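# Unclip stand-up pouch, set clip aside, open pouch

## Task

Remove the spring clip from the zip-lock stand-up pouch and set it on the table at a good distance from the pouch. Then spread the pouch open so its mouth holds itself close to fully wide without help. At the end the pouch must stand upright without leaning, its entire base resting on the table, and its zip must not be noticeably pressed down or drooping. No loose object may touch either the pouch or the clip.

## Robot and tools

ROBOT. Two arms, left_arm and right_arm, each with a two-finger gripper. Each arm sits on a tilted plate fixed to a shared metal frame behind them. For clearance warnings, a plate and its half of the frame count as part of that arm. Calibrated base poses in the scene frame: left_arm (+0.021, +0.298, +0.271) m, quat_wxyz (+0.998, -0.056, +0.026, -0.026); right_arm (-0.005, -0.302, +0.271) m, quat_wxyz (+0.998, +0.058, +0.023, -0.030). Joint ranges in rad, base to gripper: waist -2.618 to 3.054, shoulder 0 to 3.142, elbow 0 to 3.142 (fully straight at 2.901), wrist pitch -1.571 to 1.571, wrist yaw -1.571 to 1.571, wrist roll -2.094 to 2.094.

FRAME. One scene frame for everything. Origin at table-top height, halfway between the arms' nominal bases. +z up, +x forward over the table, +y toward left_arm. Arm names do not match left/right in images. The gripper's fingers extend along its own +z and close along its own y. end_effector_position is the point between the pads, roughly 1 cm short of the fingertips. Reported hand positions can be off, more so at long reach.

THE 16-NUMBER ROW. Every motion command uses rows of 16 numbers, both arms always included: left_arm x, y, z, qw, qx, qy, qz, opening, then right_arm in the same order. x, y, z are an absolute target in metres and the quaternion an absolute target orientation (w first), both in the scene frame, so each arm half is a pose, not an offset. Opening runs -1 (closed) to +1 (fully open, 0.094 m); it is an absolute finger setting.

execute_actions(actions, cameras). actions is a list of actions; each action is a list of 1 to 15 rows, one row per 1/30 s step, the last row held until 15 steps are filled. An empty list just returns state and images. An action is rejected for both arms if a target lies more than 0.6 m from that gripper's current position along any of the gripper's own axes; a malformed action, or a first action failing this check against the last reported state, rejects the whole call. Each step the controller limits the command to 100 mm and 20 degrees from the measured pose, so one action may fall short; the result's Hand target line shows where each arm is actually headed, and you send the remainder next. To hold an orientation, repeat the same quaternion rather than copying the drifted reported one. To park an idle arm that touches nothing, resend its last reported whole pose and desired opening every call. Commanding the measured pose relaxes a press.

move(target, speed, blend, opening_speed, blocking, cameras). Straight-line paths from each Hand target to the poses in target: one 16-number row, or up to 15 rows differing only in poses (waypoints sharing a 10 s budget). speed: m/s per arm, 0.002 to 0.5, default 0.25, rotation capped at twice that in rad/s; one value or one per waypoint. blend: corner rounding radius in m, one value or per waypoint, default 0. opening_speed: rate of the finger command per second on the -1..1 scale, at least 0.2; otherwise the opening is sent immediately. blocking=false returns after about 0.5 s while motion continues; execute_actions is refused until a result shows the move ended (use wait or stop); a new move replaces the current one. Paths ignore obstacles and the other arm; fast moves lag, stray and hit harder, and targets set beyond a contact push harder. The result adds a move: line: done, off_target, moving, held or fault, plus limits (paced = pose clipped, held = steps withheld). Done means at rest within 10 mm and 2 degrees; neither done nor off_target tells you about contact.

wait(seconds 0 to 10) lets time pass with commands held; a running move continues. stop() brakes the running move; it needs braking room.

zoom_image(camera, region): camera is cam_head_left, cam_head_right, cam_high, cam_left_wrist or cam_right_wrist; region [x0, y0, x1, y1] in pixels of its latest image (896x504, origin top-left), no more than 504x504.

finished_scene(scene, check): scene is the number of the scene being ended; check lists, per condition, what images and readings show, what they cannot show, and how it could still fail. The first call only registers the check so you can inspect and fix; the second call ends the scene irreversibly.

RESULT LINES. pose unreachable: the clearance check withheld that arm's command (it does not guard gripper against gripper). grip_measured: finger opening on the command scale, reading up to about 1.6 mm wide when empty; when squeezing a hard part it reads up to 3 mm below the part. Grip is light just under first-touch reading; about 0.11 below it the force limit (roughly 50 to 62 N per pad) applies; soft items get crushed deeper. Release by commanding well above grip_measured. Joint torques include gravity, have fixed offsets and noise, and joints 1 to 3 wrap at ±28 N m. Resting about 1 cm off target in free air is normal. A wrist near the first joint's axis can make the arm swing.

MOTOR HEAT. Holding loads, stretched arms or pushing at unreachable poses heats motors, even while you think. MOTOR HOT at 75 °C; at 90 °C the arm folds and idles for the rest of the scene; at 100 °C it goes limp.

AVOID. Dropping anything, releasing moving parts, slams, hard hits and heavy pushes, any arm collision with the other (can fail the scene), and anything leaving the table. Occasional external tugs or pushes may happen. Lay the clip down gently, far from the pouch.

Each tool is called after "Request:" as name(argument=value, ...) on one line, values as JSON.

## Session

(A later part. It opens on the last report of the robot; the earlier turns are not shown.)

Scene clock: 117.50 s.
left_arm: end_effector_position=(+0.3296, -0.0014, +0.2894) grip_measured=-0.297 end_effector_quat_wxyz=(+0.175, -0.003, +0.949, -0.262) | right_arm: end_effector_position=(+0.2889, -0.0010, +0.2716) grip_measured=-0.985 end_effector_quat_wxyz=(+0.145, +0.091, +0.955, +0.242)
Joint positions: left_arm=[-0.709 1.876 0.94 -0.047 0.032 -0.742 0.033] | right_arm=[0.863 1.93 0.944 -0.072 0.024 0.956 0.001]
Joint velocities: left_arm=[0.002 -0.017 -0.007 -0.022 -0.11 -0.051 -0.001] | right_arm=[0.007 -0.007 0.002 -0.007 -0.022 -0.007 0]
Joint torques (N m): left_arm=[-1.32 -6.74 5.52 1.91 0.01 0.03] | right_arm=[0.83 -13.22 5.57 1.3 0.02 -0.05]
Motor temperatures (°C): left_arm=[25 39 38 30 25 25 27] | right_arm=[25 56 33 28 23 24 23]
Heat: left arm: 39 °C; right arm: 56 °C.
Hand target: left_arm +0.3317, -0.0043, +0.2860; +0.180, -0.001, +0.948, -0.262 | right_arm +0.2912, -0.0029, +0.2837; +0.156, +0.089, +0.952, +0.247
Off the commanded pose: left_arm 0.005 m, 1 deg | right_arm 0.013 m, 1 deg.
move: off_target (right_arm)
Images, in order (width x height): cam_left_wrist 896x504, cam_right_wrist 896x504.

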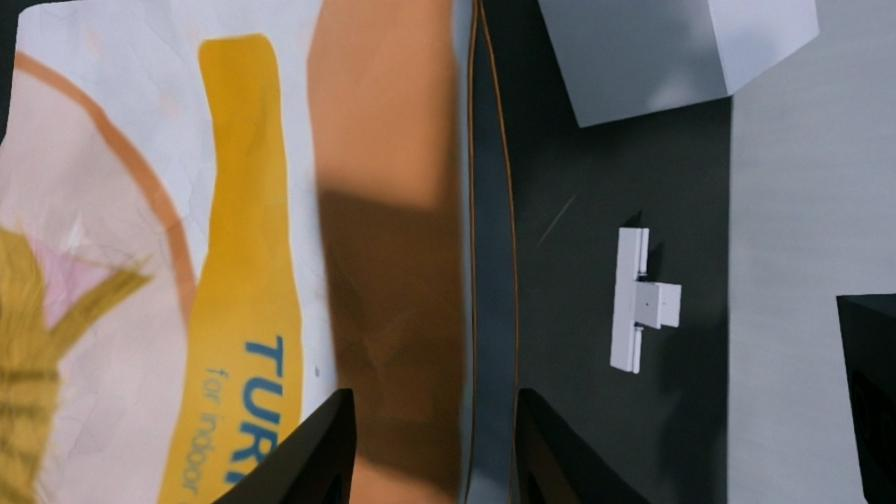

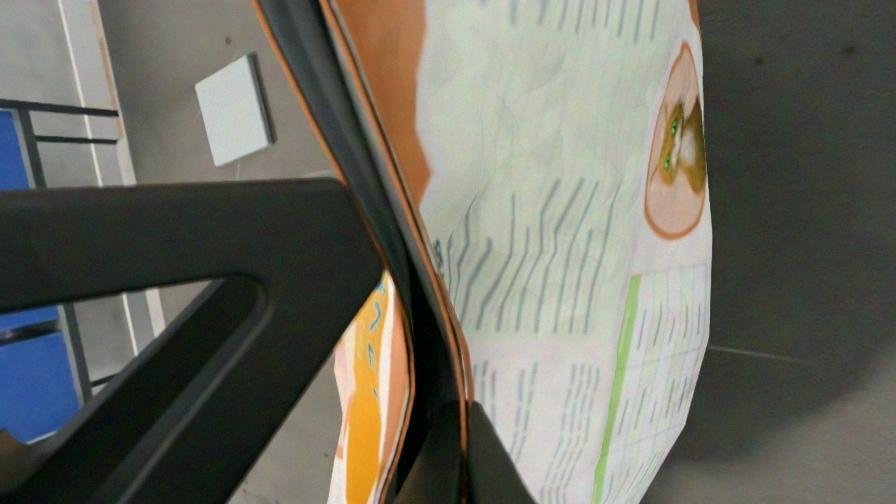

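Request:
move(target=[0.333,-0.0045,0.273,0.18,-0.001,0.9475,-0.262,-0.3,0.291,-0.003,0.284,0.156,0.089,0.952,0.247,-0.99], speed=0.03, cameras=["cam_left_wrist","cam_right_wrist"])

Request:
zoom_image(camera="cam_right_wrist", region=[300, 200, 550, 450])

Request:
zoom_image(camera="cam_left_wrist", region=[400, 250, 700, 504])

Scene clock: 118.63 s.
left_arm: end_effector_position=(+0.3338, -0.0058, +0.2827) grip_measured=-0.297 end_effector_quat_wxyz=(+0.180, -0.002, +0.947, -0.266) | right_arm: end_effector_position=(+0.2882, -0.0070, +0.2681) grip_measured=-0.985 end_effector_quat_wxyz=(+0.142, +0.096, +0.958, +0.231)
Joint positions: left_arm=[-0.708 1.908 0.94 0 0.032 -0.739 0.033] | right_arm=[0.857 1.93 0.942 -0.09 0.034 0.958 0.001]
Joint velocities: left_arm=[0.007 -0.002 0.002 -0.037 0.051 0.007 0] | right_arm=[-0.012 0.017 -0.007 -0.022 0.022 -0.007 0.001]
Joint torques (N m): left_arm=[-0.9 -6.71 4.18 1.95 0.05 0.07] | right_arm=[1.26 -13.26 5.72 1.49 -0.07 -0.08]
Motor temperatures (°C): left_arm=[25 39 38 30 25 25 27] | right_arm=[25 56 33 28 23 24 23]
Heat: left arm: 39 °C; right arm: 56 °C.
Hand target: left_arm +0.3327, -0.0042, +0.2733; +0.180, -0.001, +0.948, -0.262 | right_arm +0.2909, -0.0030, +0.2837; +0.156, +0.089, +0.952, +0.247
Off the commanded pose: left_arm 0.010 m, 1 deg | right_arm 0.017 m, 3 deg.
move: off_target (right_arm)
Images, in order (width x height): cam_left_wrist 896x504, cam_right_wrist 896x504.

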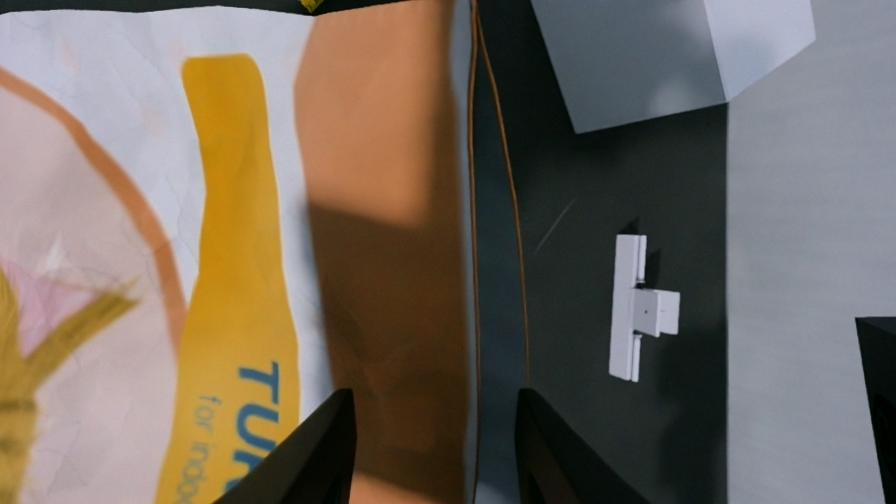

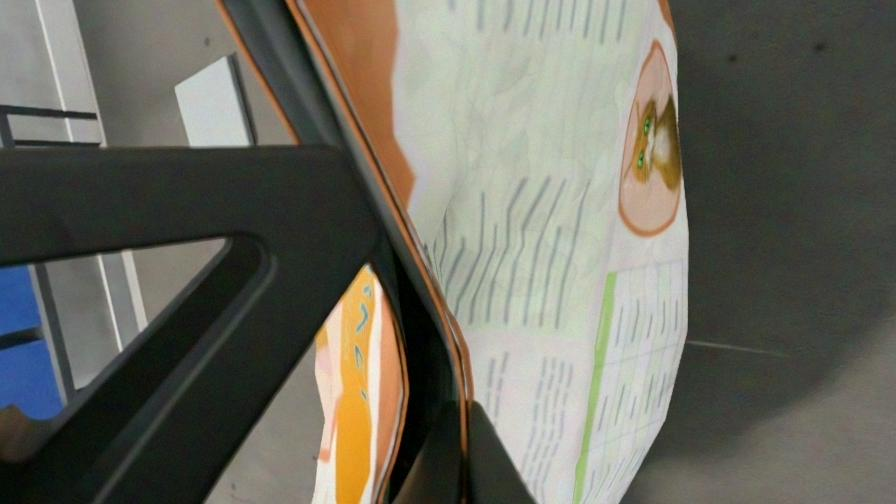

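Scaled by 2.016 from the camera's 896x504 image, which has a finer 1280x720 frame.

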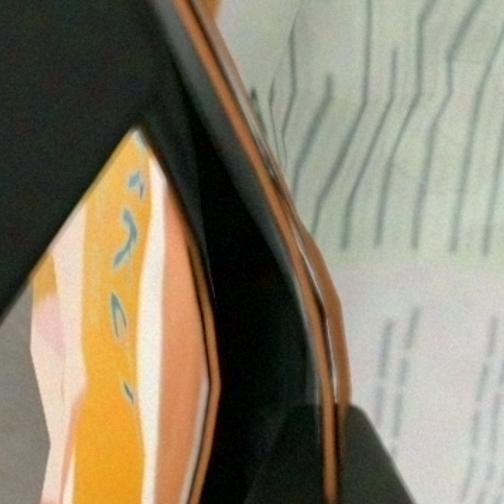

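Scaled by 1.680 from the camera's 896x504 image, which has a finer 1280x720 frame.

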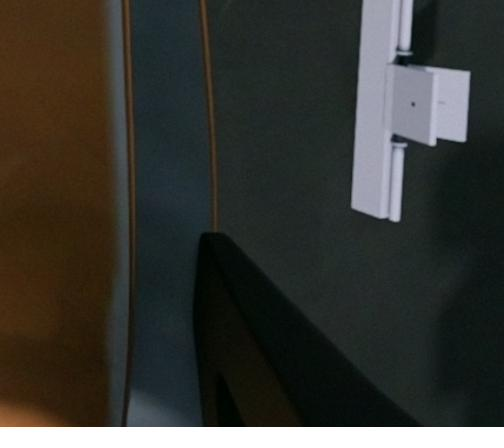

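Request:
move(target=[0.333,0.002,0.267,0.18,-0.001,0.9475,-0.262,-0.3,0.291,-0.005,0.280,0.156,0.089,0.952,0.247,-0.99], speed=0.03, cameras=["cam_left_wrist","cam_right_wrist"])

Request:
zoom_image(camera="cam_right_wrist", region=[300, 200, 550, 450])

Request:
zoom_image(camera="cam_left_wrist", region=[400, 250, 700, 504])

Scene clock: 119.87 s.
left_arm: end_effector_position=(+0.3349, -0.0012, +0.2750) grip_measured=-0.297 end_effector_quat_wxyz=(+0.183, -0.003, +0.947, -0.265) | right_arm: end_effector_position=(+0.2894, -0.0036, +0.2699) grip_measured=-0.985 end_effector_quat_wxyz=(+0.145, +0.092, +0.956, +0.240)
Joint positions: left_arm=[-0.696 1.92 0.916 0.037 0.034 -0.729 0.033] | right_arm=[0.857 1.93 0.939 -0.07 0.024 0.952 0.001]
Joint velocities: left_arm=[-0.002 0.002 0.007 -0.022 -0.022 0.022 -0.001] | right_arm=[-0.012 0.002 0.017 0.022 -0.037 0.037 -0.001]
Joint torques (N m): left_arm=[-0.55 -7.53 3.82 1.91 0.12 0.09] | right_arm=[0.84 -12.79 4.94 1.47 -0.01 -0.07]
Motor temperatures (°C): left_arm=[25 39 38 30 25 25 27] | right_arm=[25 56 33 28 23 24 23]
Heat: left arm: 39 °C; right arm: 56 °C.
Hand target: left_arm +0.3328, +0.0023, +0.2671; +0.180, -0.001, +0.948, -0.262 | right_arm +0.2910, -0.0048, +0.2798; +0.156, +0.089, +0.952, +0.247
Off the commanded pose: left_arm 0.009 m, 1 deg | right_arm 0.010 m, 2 deg.
move: done
Images, in order (width x height): cam_left_wrist 896x504, cam_right_wrist 896x504.

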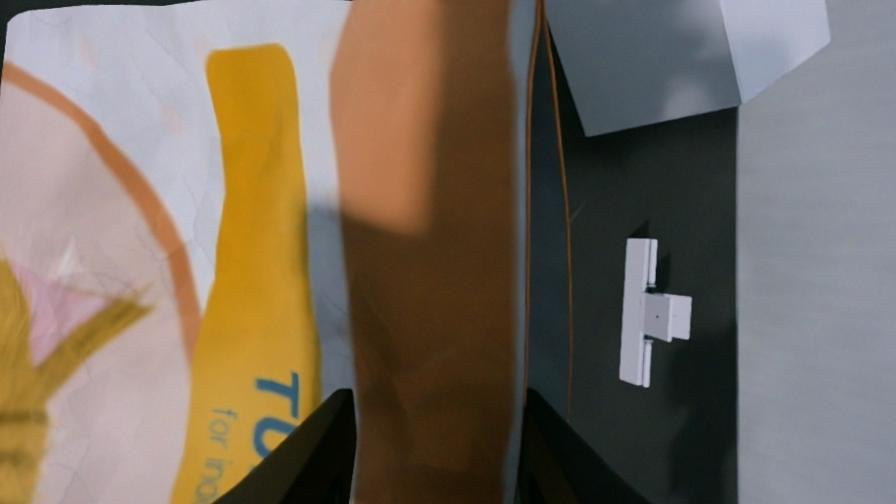

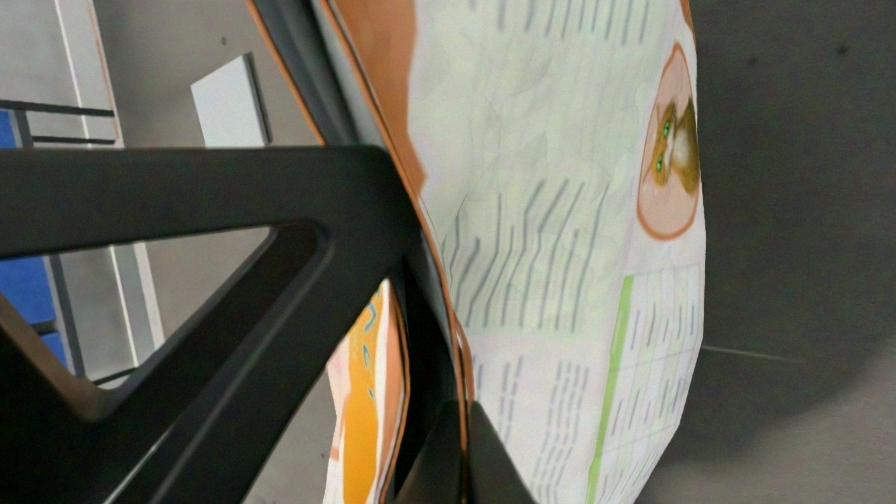

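Scaled by 2.016 from the camera's 896x504 image, which has a finer 1280x720 frame.

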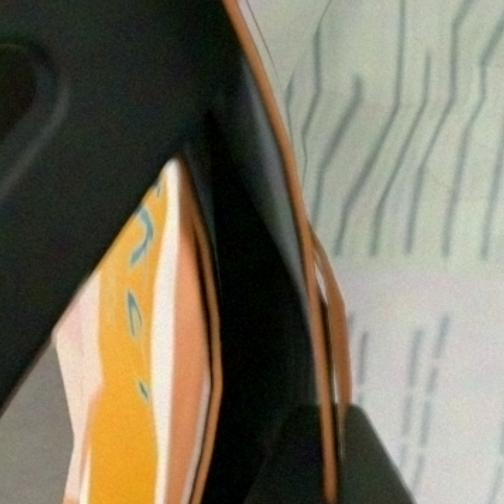

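Scaled by 1.680 from the camera's 896x504 image, which has a finer 1280x720 frame.

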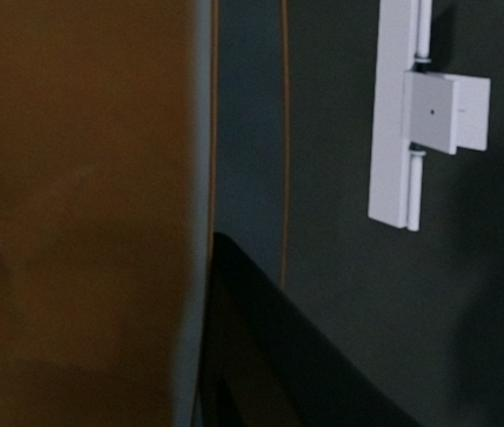

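Request:
move(target=[0.331,0.006,0.253,0.18,-0.001,0.9475,-0.262,-0.3,0.291,-0.005,0.280,0.156,0.089,0.952,0.247,-0.99], speed=0.03, cameras=["cam_left_wrist","cam_right_wrist"])

Request:
zoom_image(camera="cam_left_wrist", region=[400, 250, 700, 504])

Scene clock: 121.03 s.
left_arm: end_effector_position=(+0.3357, -0.0021, +0.2674) grip_measured=-0.297 end_effector_quat_wxyz=(+0.190, -0.001, +0.942, -0.276) | right_arm: end_effector_position=(+0.2886, -0.0041, +0.2691) grip_measured=-0.985 end_effector_quat_wxyz=(+0.144, +0.092, +0.956, +0.239)
Joint positions: left_arm=[-0.689 1.941 0.884 0.117 0.046 -0.72 0.033] | right_arm=[0.857 1.93 0.935 -0.068 0.023 0.952 0.001]
Joint velocities: left_arm=[-0.002 0.007 -0.002 -0.022 0.022 0.022 0] | right_arm=[0.002 -0.007 -0.022 -0.022 0.022 -0.037 0]
Joint torques (N m): left_arm=[-0.35 -7.06 3.56 1.74 0.07 0.1] | right_arm=[0.8 -12.78 5.22 1.44 0.01 -0.06]
Motor temperatures (°C): left_arm=[25 39 38 30 25 25 27] | right_arm=[25 56 33 28 23 24 23]
Heat: left arm: 39 °C; right arm: 56 °C.
Hand target: left_arm +0.3306, +0.0062, +0.2537; +0.180, -0.001, +0.948, -0.262 | right_arm +0.2910, -0.0049, +0.2798; +0.156, +0.089, +0.952, +0.247
Off the commanded pose: left_arm 0.017 m, 2 deg | right_arm 0.011 m, 2 deg.
move: off_target (left_arm, right_arm)
Images, in order (width x height): cam_left_wrist 896x504, cam_right_wrist 896x504.

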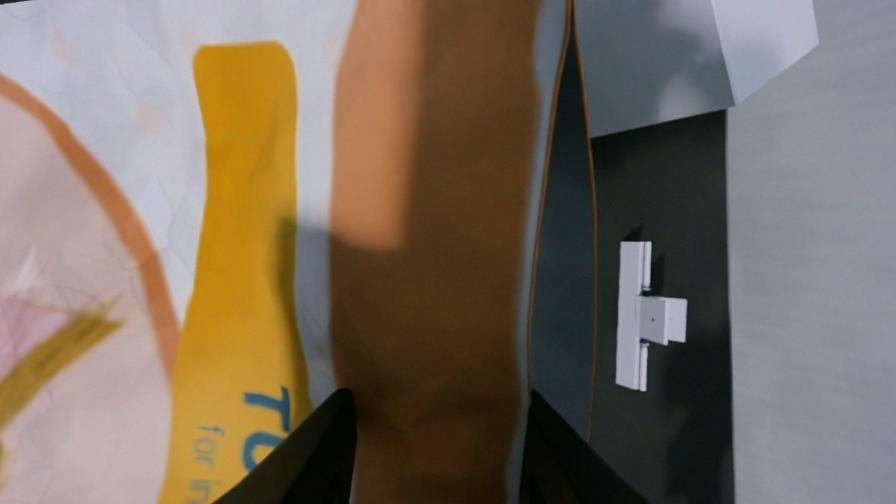

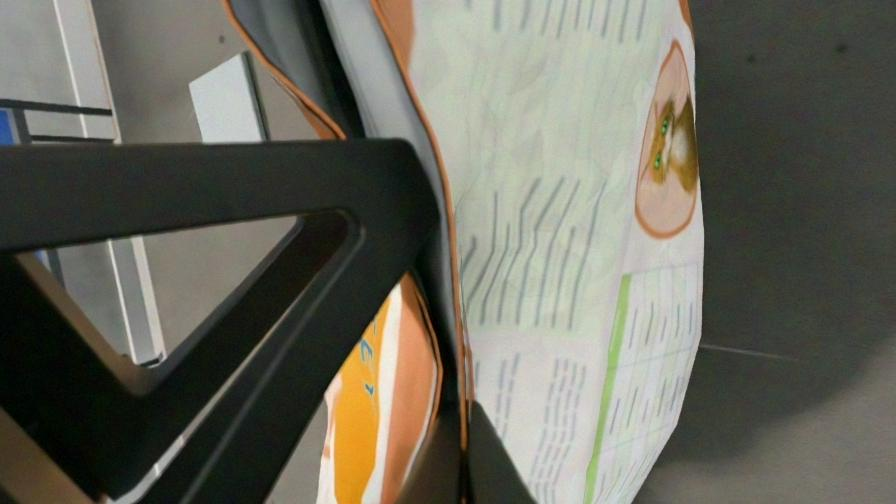

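Scaled by 1.680 from the camera's 896x504 image, which has a finer 1280x720 frame.

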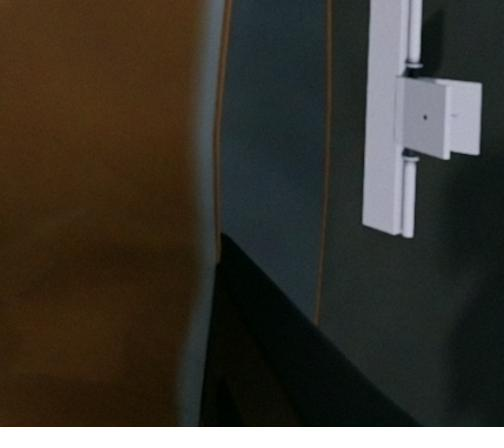

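Request:
move(target=[0.333,0.004,0.262,0.18,-0.001,0.9475,-0.262,-0.99,0.291,-0.005,0.280,0.156,0.089,0.952,0.247,-0.99], speed=0.03, opening_speed=0.4, cameras=["cam_left_wrist","cam_right_wrist"])

Request:
zoom_image(camera="cam_left_wrist", region=[300, 250, 600, 504])

Scene clock: 123.30 s.
left_arm: end_effector_position=(+0.3323, -0.0004, +0.2646) grip_measured=-0.983 end_effector_quat_wxyz=(+0.182, +0.000, +0.945, -0.272) | right_arm: end_effector_position=(+0.2888, -0.0039, +0.2693) grip_measured=-0.985 end_effector_quat_wxyz=(+0.144, +0.091, +0.956, +0.240)
Joint positions: left_arm=[-0.689 1.941 0.884 0.099 0.05 -0.72 0.001] | right_arm=[0.857 1.93 0.935 -0.067 0.023 0.952 0.001]
Joint velocities: left_arm=[0.002 0.017 0.007 0.037 -0.022 -0.022 0.001] | right_arm=[-0.007 0.002 -0.012 0.022 -0.066 0.022 0]
Joint torques (N m): left_arm=[-0.61 -8.36 5.38 1.43 0.01 0.06] | right_arm=[0.8 -12.77 5.22 1.44 0 -0.05]
Motor temperatures (°C): left_arm=[25 39 37 30 25 25 27] | right_arm=[25 56 33 28 23 24 23]
Heat: left arm: 39 °C; right arm: 56 °C.
Hand target: left_arm +0.3328, +0.0041, +0.2619; +0.180, -0.001, +0.948, -0.262 | right_arm +0.2911, -0.0048, +0.2798; +0.156, +0.089, +0.952, +0.247
Off the commanded pose: left_arm 0.005 m, 1 deg | right_arm 0.011 m, 2 deg.
move: off_target (right_arm)
Images, in order (width x height): cam_left_wrist 896x504, cam_right_wrist 896x504.

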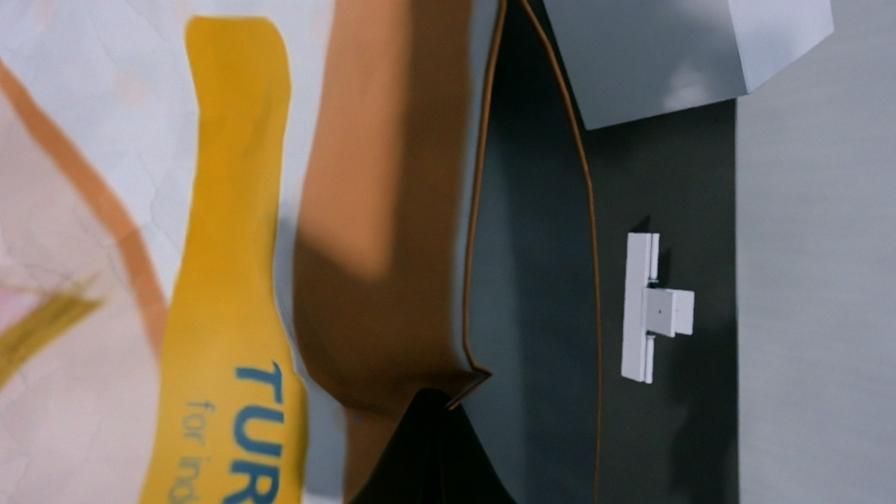

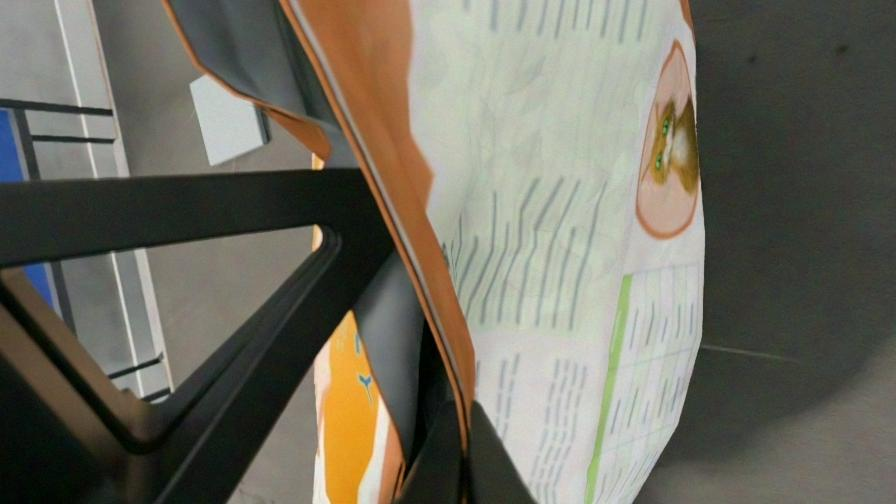

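Scaled by 1.680 from the camera's 896x504 image, which has a finer 1280x720 frame.

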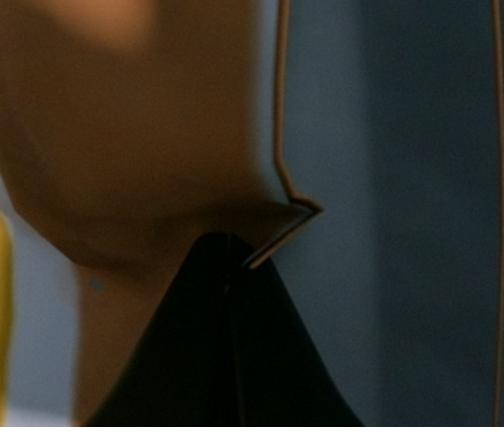

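Request:
move(target=[0.325,0.07,0.288,0.18,-0.001,0.9475,-0.262,-0.99,0.294,-0.012,0.288,0.156,0.089,0.952,0.247,-0.99], speed=0.04, cameras=["cam_left_wrist","cam_right_wrist","cam_high"])

Scene clock: 128.80 s.
left_arm: end_effector_position=(+0.3346, +0.0610, +0.2903) grip_measured=-0.984 end_effector_quat_wxyz=(+0.191, -0.002, +0.944, -0.270) | right_arm: end_effector_position=(+0.2877, -0.0071, +0.2749) grip_measured=-0.985 end_effector_quat_wxyz=(+0.139, +0.086, +0.956, +0.242)
Joint positions: left_arm=[-0.548 1.729 0.764 0.01 0.117 -0.605 0.001] | right_arm=[0.847 1.907 0.935 -0.095 0.006 0.936 0.001]
Joint velocities: left_arm=[0.007 0.002 -0.012 0.037 -0.037 0.022 -0.001] | right_arm=[0.002 -0.007 0.007 0.037 -0.037 0.007 -0.001]
Joint torques (N m): left_arm=[-0.29 -9.28 3.62 1.25 0.18 0.08] | right_arm=[0.13 -13.3 5.46 1.38 0.07 -0.05]
Motor temperatures (°C): left_arm=[25 40 37 30 25 25 27] | right_arm=[25 56 33 28 23 24 23]
Heat: left arm: 40 °C; right arm: 56 °C.
Hand target: left_arm +0.3260, +0.0692, +0.2882; +0.180, -0.001, +0.948, -0.263 | right_arm +0.2941, -0.0118, +0.2877; +0.156, +0.089, +0.952, +0.247
Off the commanded pose: left_arm 0.013 m, 2 deg | right_arm 0.015 m, 2 deg.
move: off_target (left_arm, right_arm)
Images, in order (width x height): cam_high 896x504, cam_left_wrist 896x504, cam_right_wrist 896x504.

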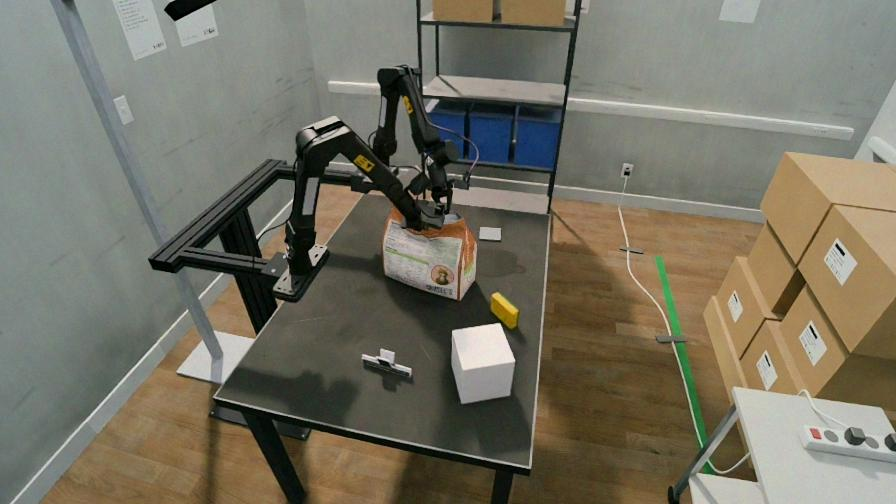

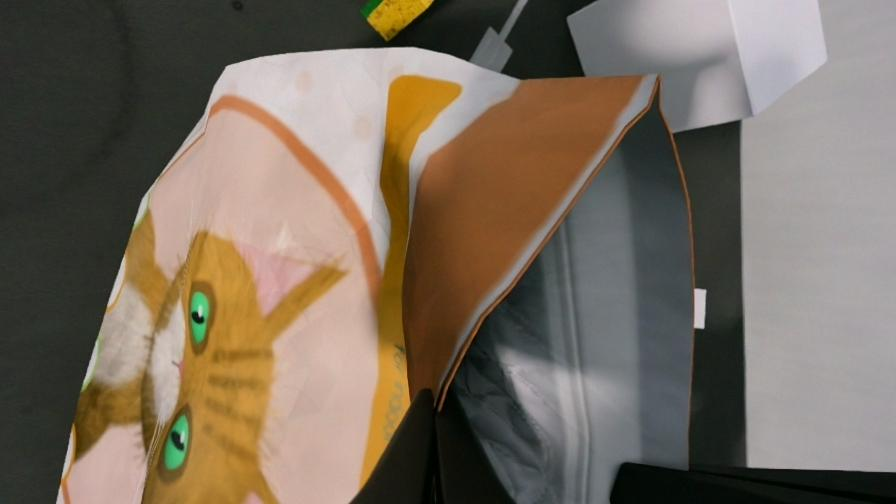

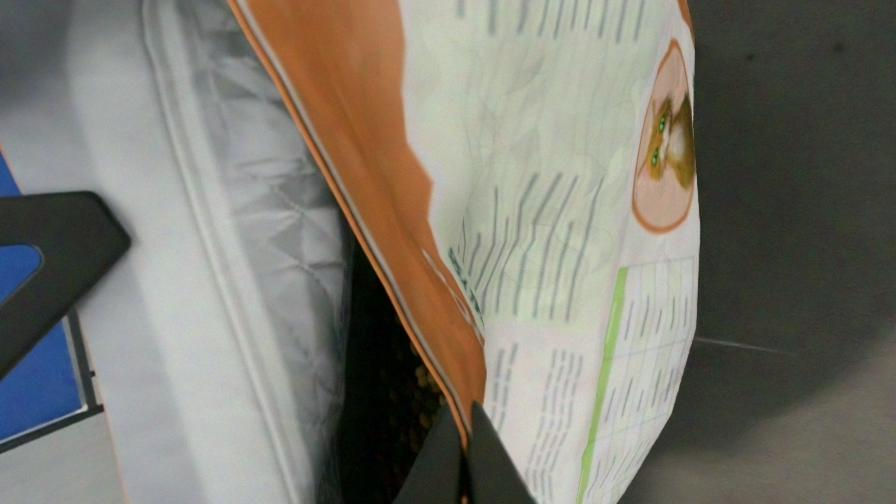

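Request:
move(target=[0.318,0.120,0.296,0.18,-0.001,0.9475,-0.262,-0.99,0.294,-0.035,0.292,0.156,0.089,0.952,0.247,-0.99], speed=0.04, cameras=["cam_left_wrist","cam_right_wrist","cam_high"])

Scene clock: 130.83 s.
left_arm: end_effector_position=(+0.3230, +0.1109, +0.2947) grip_measured=-0.984 end_effector_quat_wxyz=(+0.181, +0.003, +0.946, -0.269) | right_arm: end_effector_position=(+0.2871, -0.0236, +0.2822) grip_measured=-0.985 end_effector_quat_wxyz=(+0.135, +0.080, +0.954, +0.254)
Joint positions: left_arm=[-0.409 1.586 0.669 -0.077 0.206 -0.481 0.001] | right_arm=[0.802 1.842 0.884 -0.097 -0.04 0.891 0.001]
Joint velocities: left_arm=[0.002 -0.007 -0.012 0.007 0.022 -0.11 0] | right_arm=[0.012 0.002 0.007 0.022 0.051 -0.007 0]
Joint torques (N m): left_arm=[0.28 -8.72 3.93 1.25 0.12 0.09] | right_arm=[-0.35 -12.88 5.08 1.29 0.24 -0.05]
Motor temperatures (°C): left_arm=[25 40 37 30 25 25 27] | right_arm=[25 56 33 29 23 24 23]
Heat: left arm: 40 °C; right arm: 56 °C.
Hand target: left_arm +0.3186, +0.1195, +0.2959; +0.180, -0.001, +0.948, -0.263 | right_arm +0.2944, -0.0347, +0.2916; +0.155, +0.089, +0.952, +0.247
Off the commanded pose: left_arm 0.010 m, 1 deg | right_arm 0.017 m, 3 deg.
move: off_target (right_arm)
Images, in order (width x height): cam_high 896x504, cam_left_wrist 896x504, cam_right_wrist 896x504.

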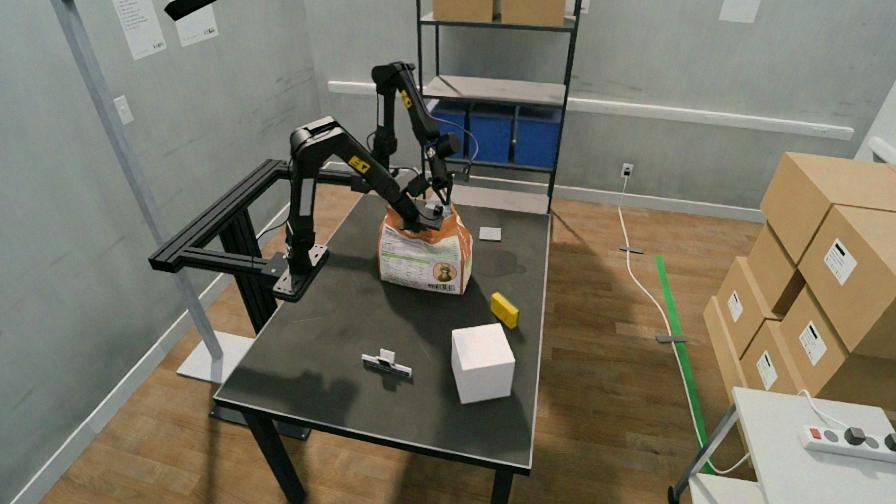

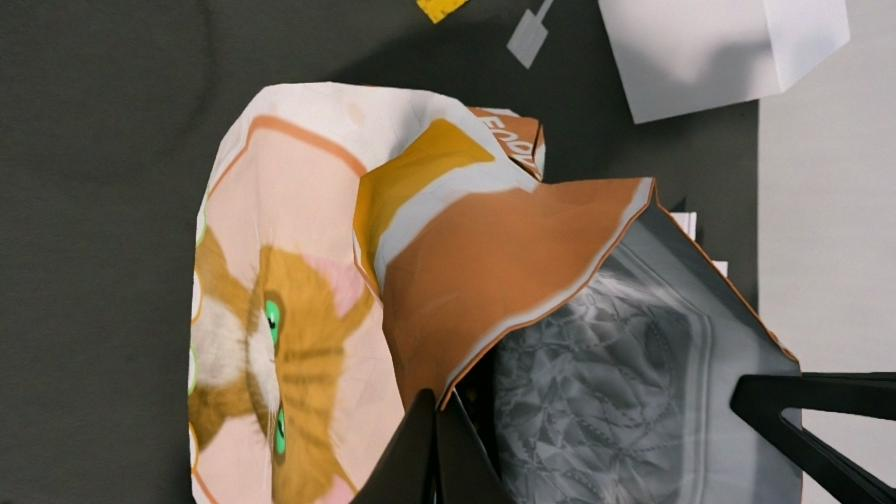

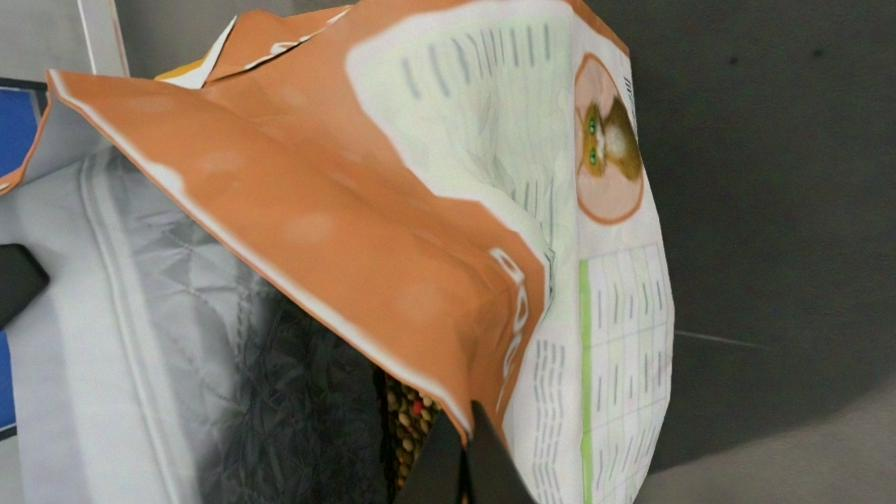

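Request:
move(target=[0.312,0.147,0.300,0.18,-0.001,0.9475,-0.262,-0.99,0.296,-0.055,0.298,0.156,0.089,0.952,0.247,-0.99], speed=0.035, cameras=["cam_left_wrist","cam_right_wrist","cam_high","cam_head_left"])

Scene clock: 132.37 s.
left_arm: end_effector_position=(+0.3080, +0.1319, +0.2961) grip_measured=-0.984 end_effector_quat_wxyz=(+0.163, +0.012, +0.946, -0.279) | right_arm: end_effector_position=(+0.2890, -0.0296, +0.2941) grip_measured=-0.985 end_effector_quat_wxyz=(+0.136, +0.067, +0.948, +0.278)
Joint positions: left_arm=[-0.334 1.512 0.625 -0.151 0.282 -0.403 0.001] | right_arm=[0.764 1.791 0.856 -0.086 -0.101 0.842 0.001]
Joint velocities: left_arm=[-0.007 0.017 -0.017 0.022 -0.022 -0.037 -0.001] | right_arm=[0.002 0.012 -0.012 0.037 -0.022 0.007 -0.001]
Joint torques (N m): left_arm=[1.22 -8.72 4.29 1.32 -0.15 0.05] | right_arm=[-1.35 -13.04 4.88 0.92 0.55 0.01]
Motor temperatures (°C): left_arm=[25 40 37 30 25 25 27] | right_arm=[25 56 33 29 23 24 23]
Heat: left arm: 40 °C; right arm: 56 °C.
Hand target: left_arm +0.3123, +0.1462, +0.2998; +0.180, -0.001, +0.948, -0.263 | right_arm +0.2962, -0.0538, +0.2973; +0.155, +0.089, +0.952, +0.248
Off the commanded pose: left_arm 0.016 m, 3 deg | right_arm 0.027 m, 5 deg.
move: off_target (left_arm, right_arm)
Images, in order (width x height): cam_head_left 896x504, cam_high 896x504, cam_left_wrist 896x504, cam_right_wrist 896x504.

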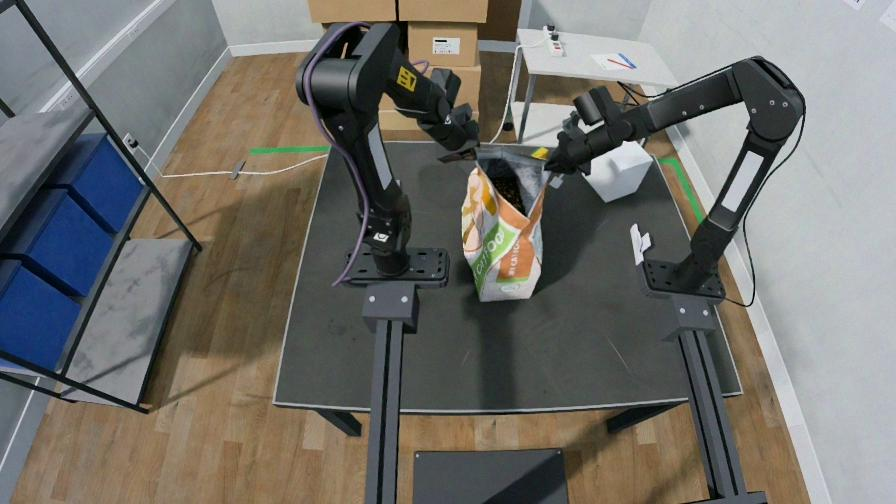

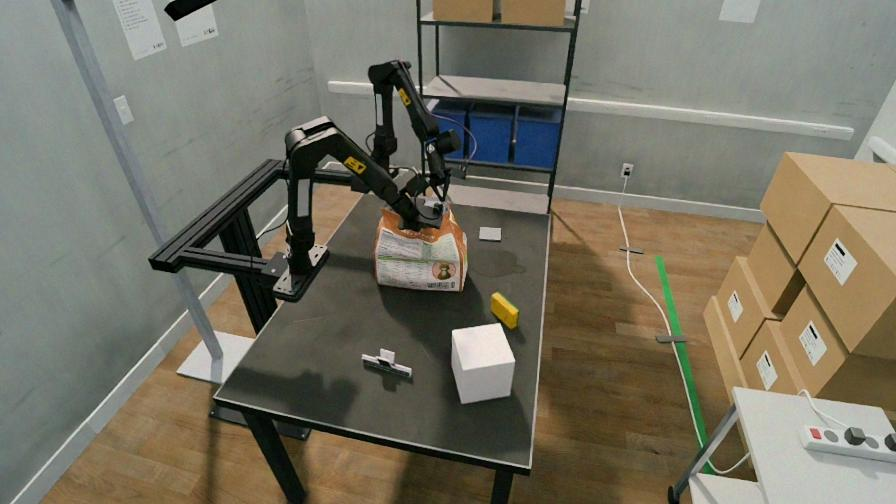

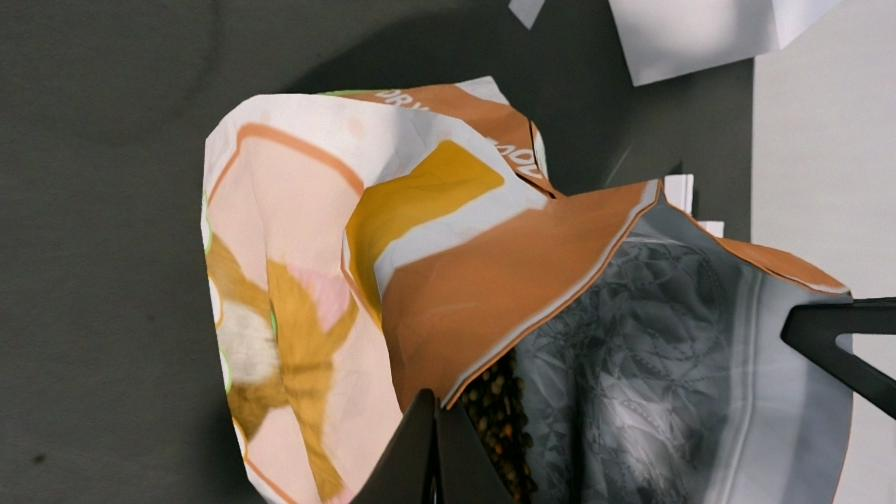

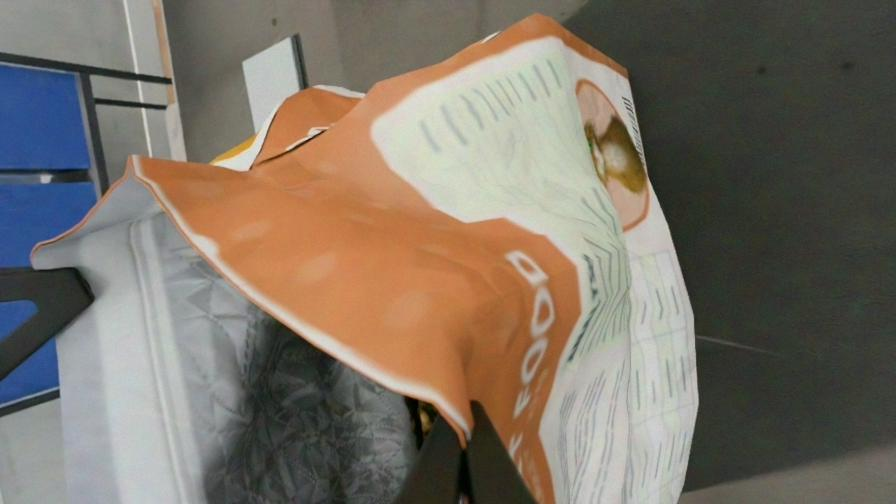

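Request:
move(target=[0.310,0.165,0.304,0.18,-0.001,0.9475,-0.262,-0.99,0.298,-0.073,0.300,0.156,0.089,0.952,0.247,-0.99], speed=0.03, cameras=["cam_left_wrist","cam_right_wrist","cam_high","cam_head_left"])

Request:
zoom_image(camera="cam_head_left", region=[400, 110, 650, 330])

Scene clock: 133.87 s.
left_arm: end_effector_position=(+0.2971, +0.1418, +0.2984) grip_measured=-0.984 end_effector_quat_wxyz=(+0.146, +0.022, +0.945, -0.292) | right_arm: end_effector_position=(+0.2843, -0.0360, +0.2964) grip_measured=-0.985 end_effector_quat_wxyz=(+0.124, +0.052, +0.945, +0.297)
Joint positions: left_arm=[-0.282 1.474 0.611 -0.215 0.349 -0.343 0.001] | right_arm=[0.729 1.761 0.823 -0.079 -0.171 0.797 0.001]
Joint velocities: left_arm=[-0.007 -0.032 -0.017 -0.007 -0.007 -0.007 -0.001] | right_arm=[0.007 0.017 -0.007 0.037 -0.007 -0.007 -0.001]
Joint torques (N m): left_arm=[2.66 -9.17 4.7 1.32 -0.47 0.07] | right_arm=[-2.58 -13.75 5.04 0.71 0.95 0.03]
Motor temperatures (°C): left_arm=[25 40 37 30 25 25 27] | right_arm=[25 56 33 28 23 23 23]
Heat: left arm: 40 °C; right arm: 56 °C.
Hand target: left_arm +0.3098, +0.1639, +0.3036; +0.179, -0.001, +0.948, -0.263 | right_arm +0.2978, -0.0709, +0.2989; +0.155, +0.088, +0.952, +0.249
Off the commanded pose: left_arm 0.027 m, 6 deg | right_arm 0.040 m, 8 deg.
move: off_target (left_arm, right_arm)
Images, in order (width x height): cam_head_left 896x504, cam_high 896x504, cam_left_wrist 896x504, cam_right_wrist 896x504.

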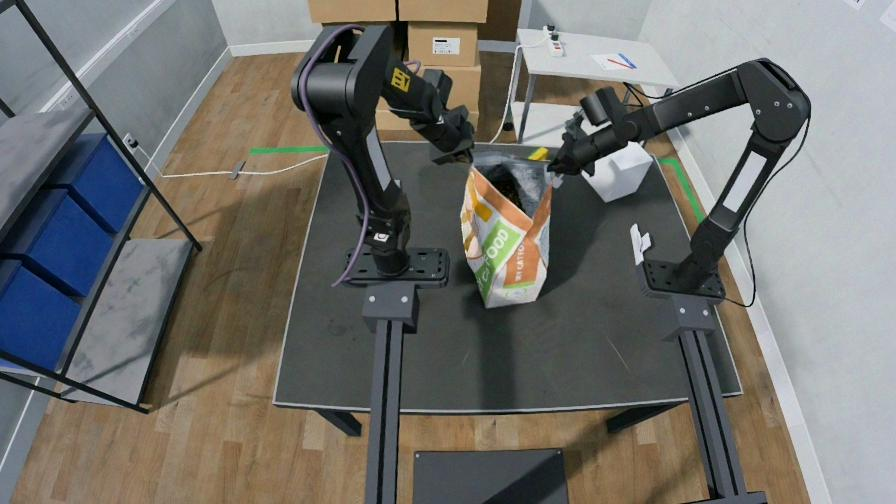

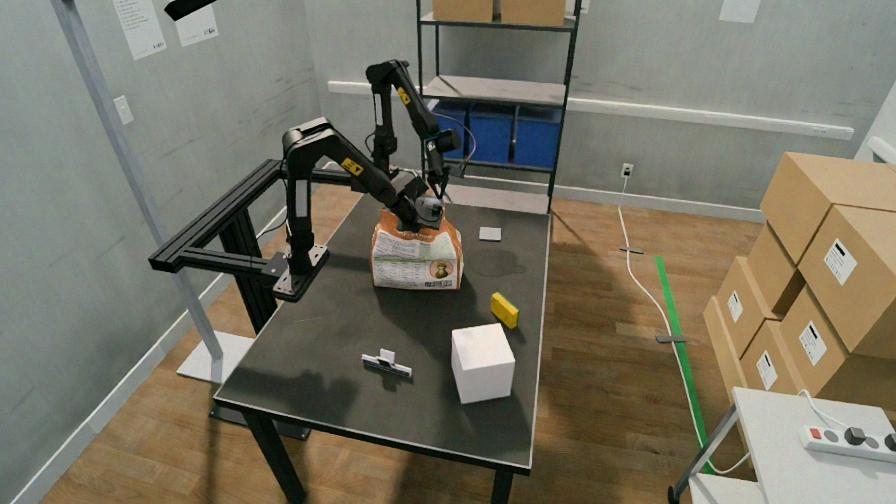

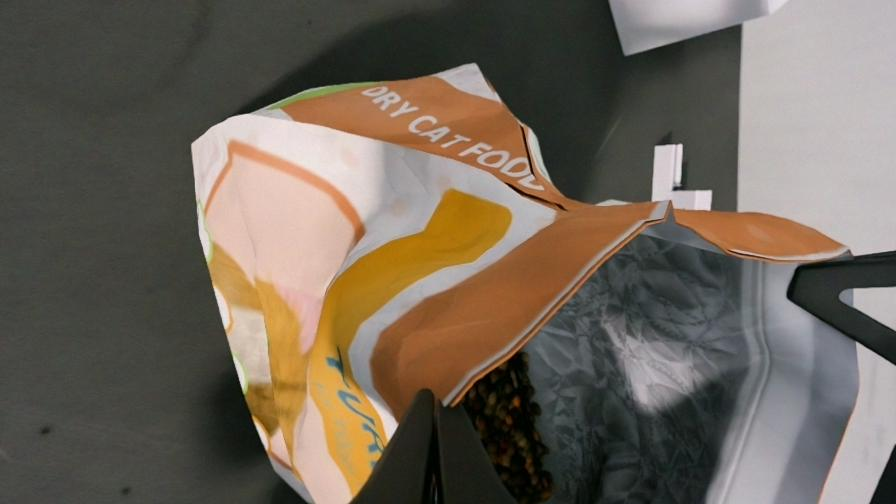

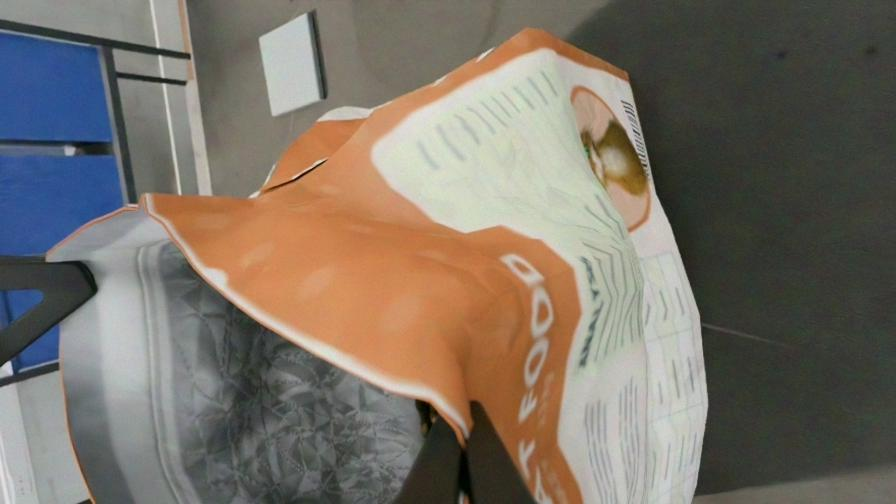

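Scaled by 2.016 from the camera's 896x504 image, which has a finer 1280x720 frame.

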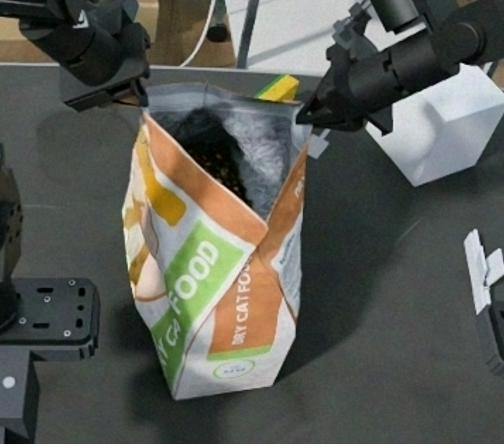

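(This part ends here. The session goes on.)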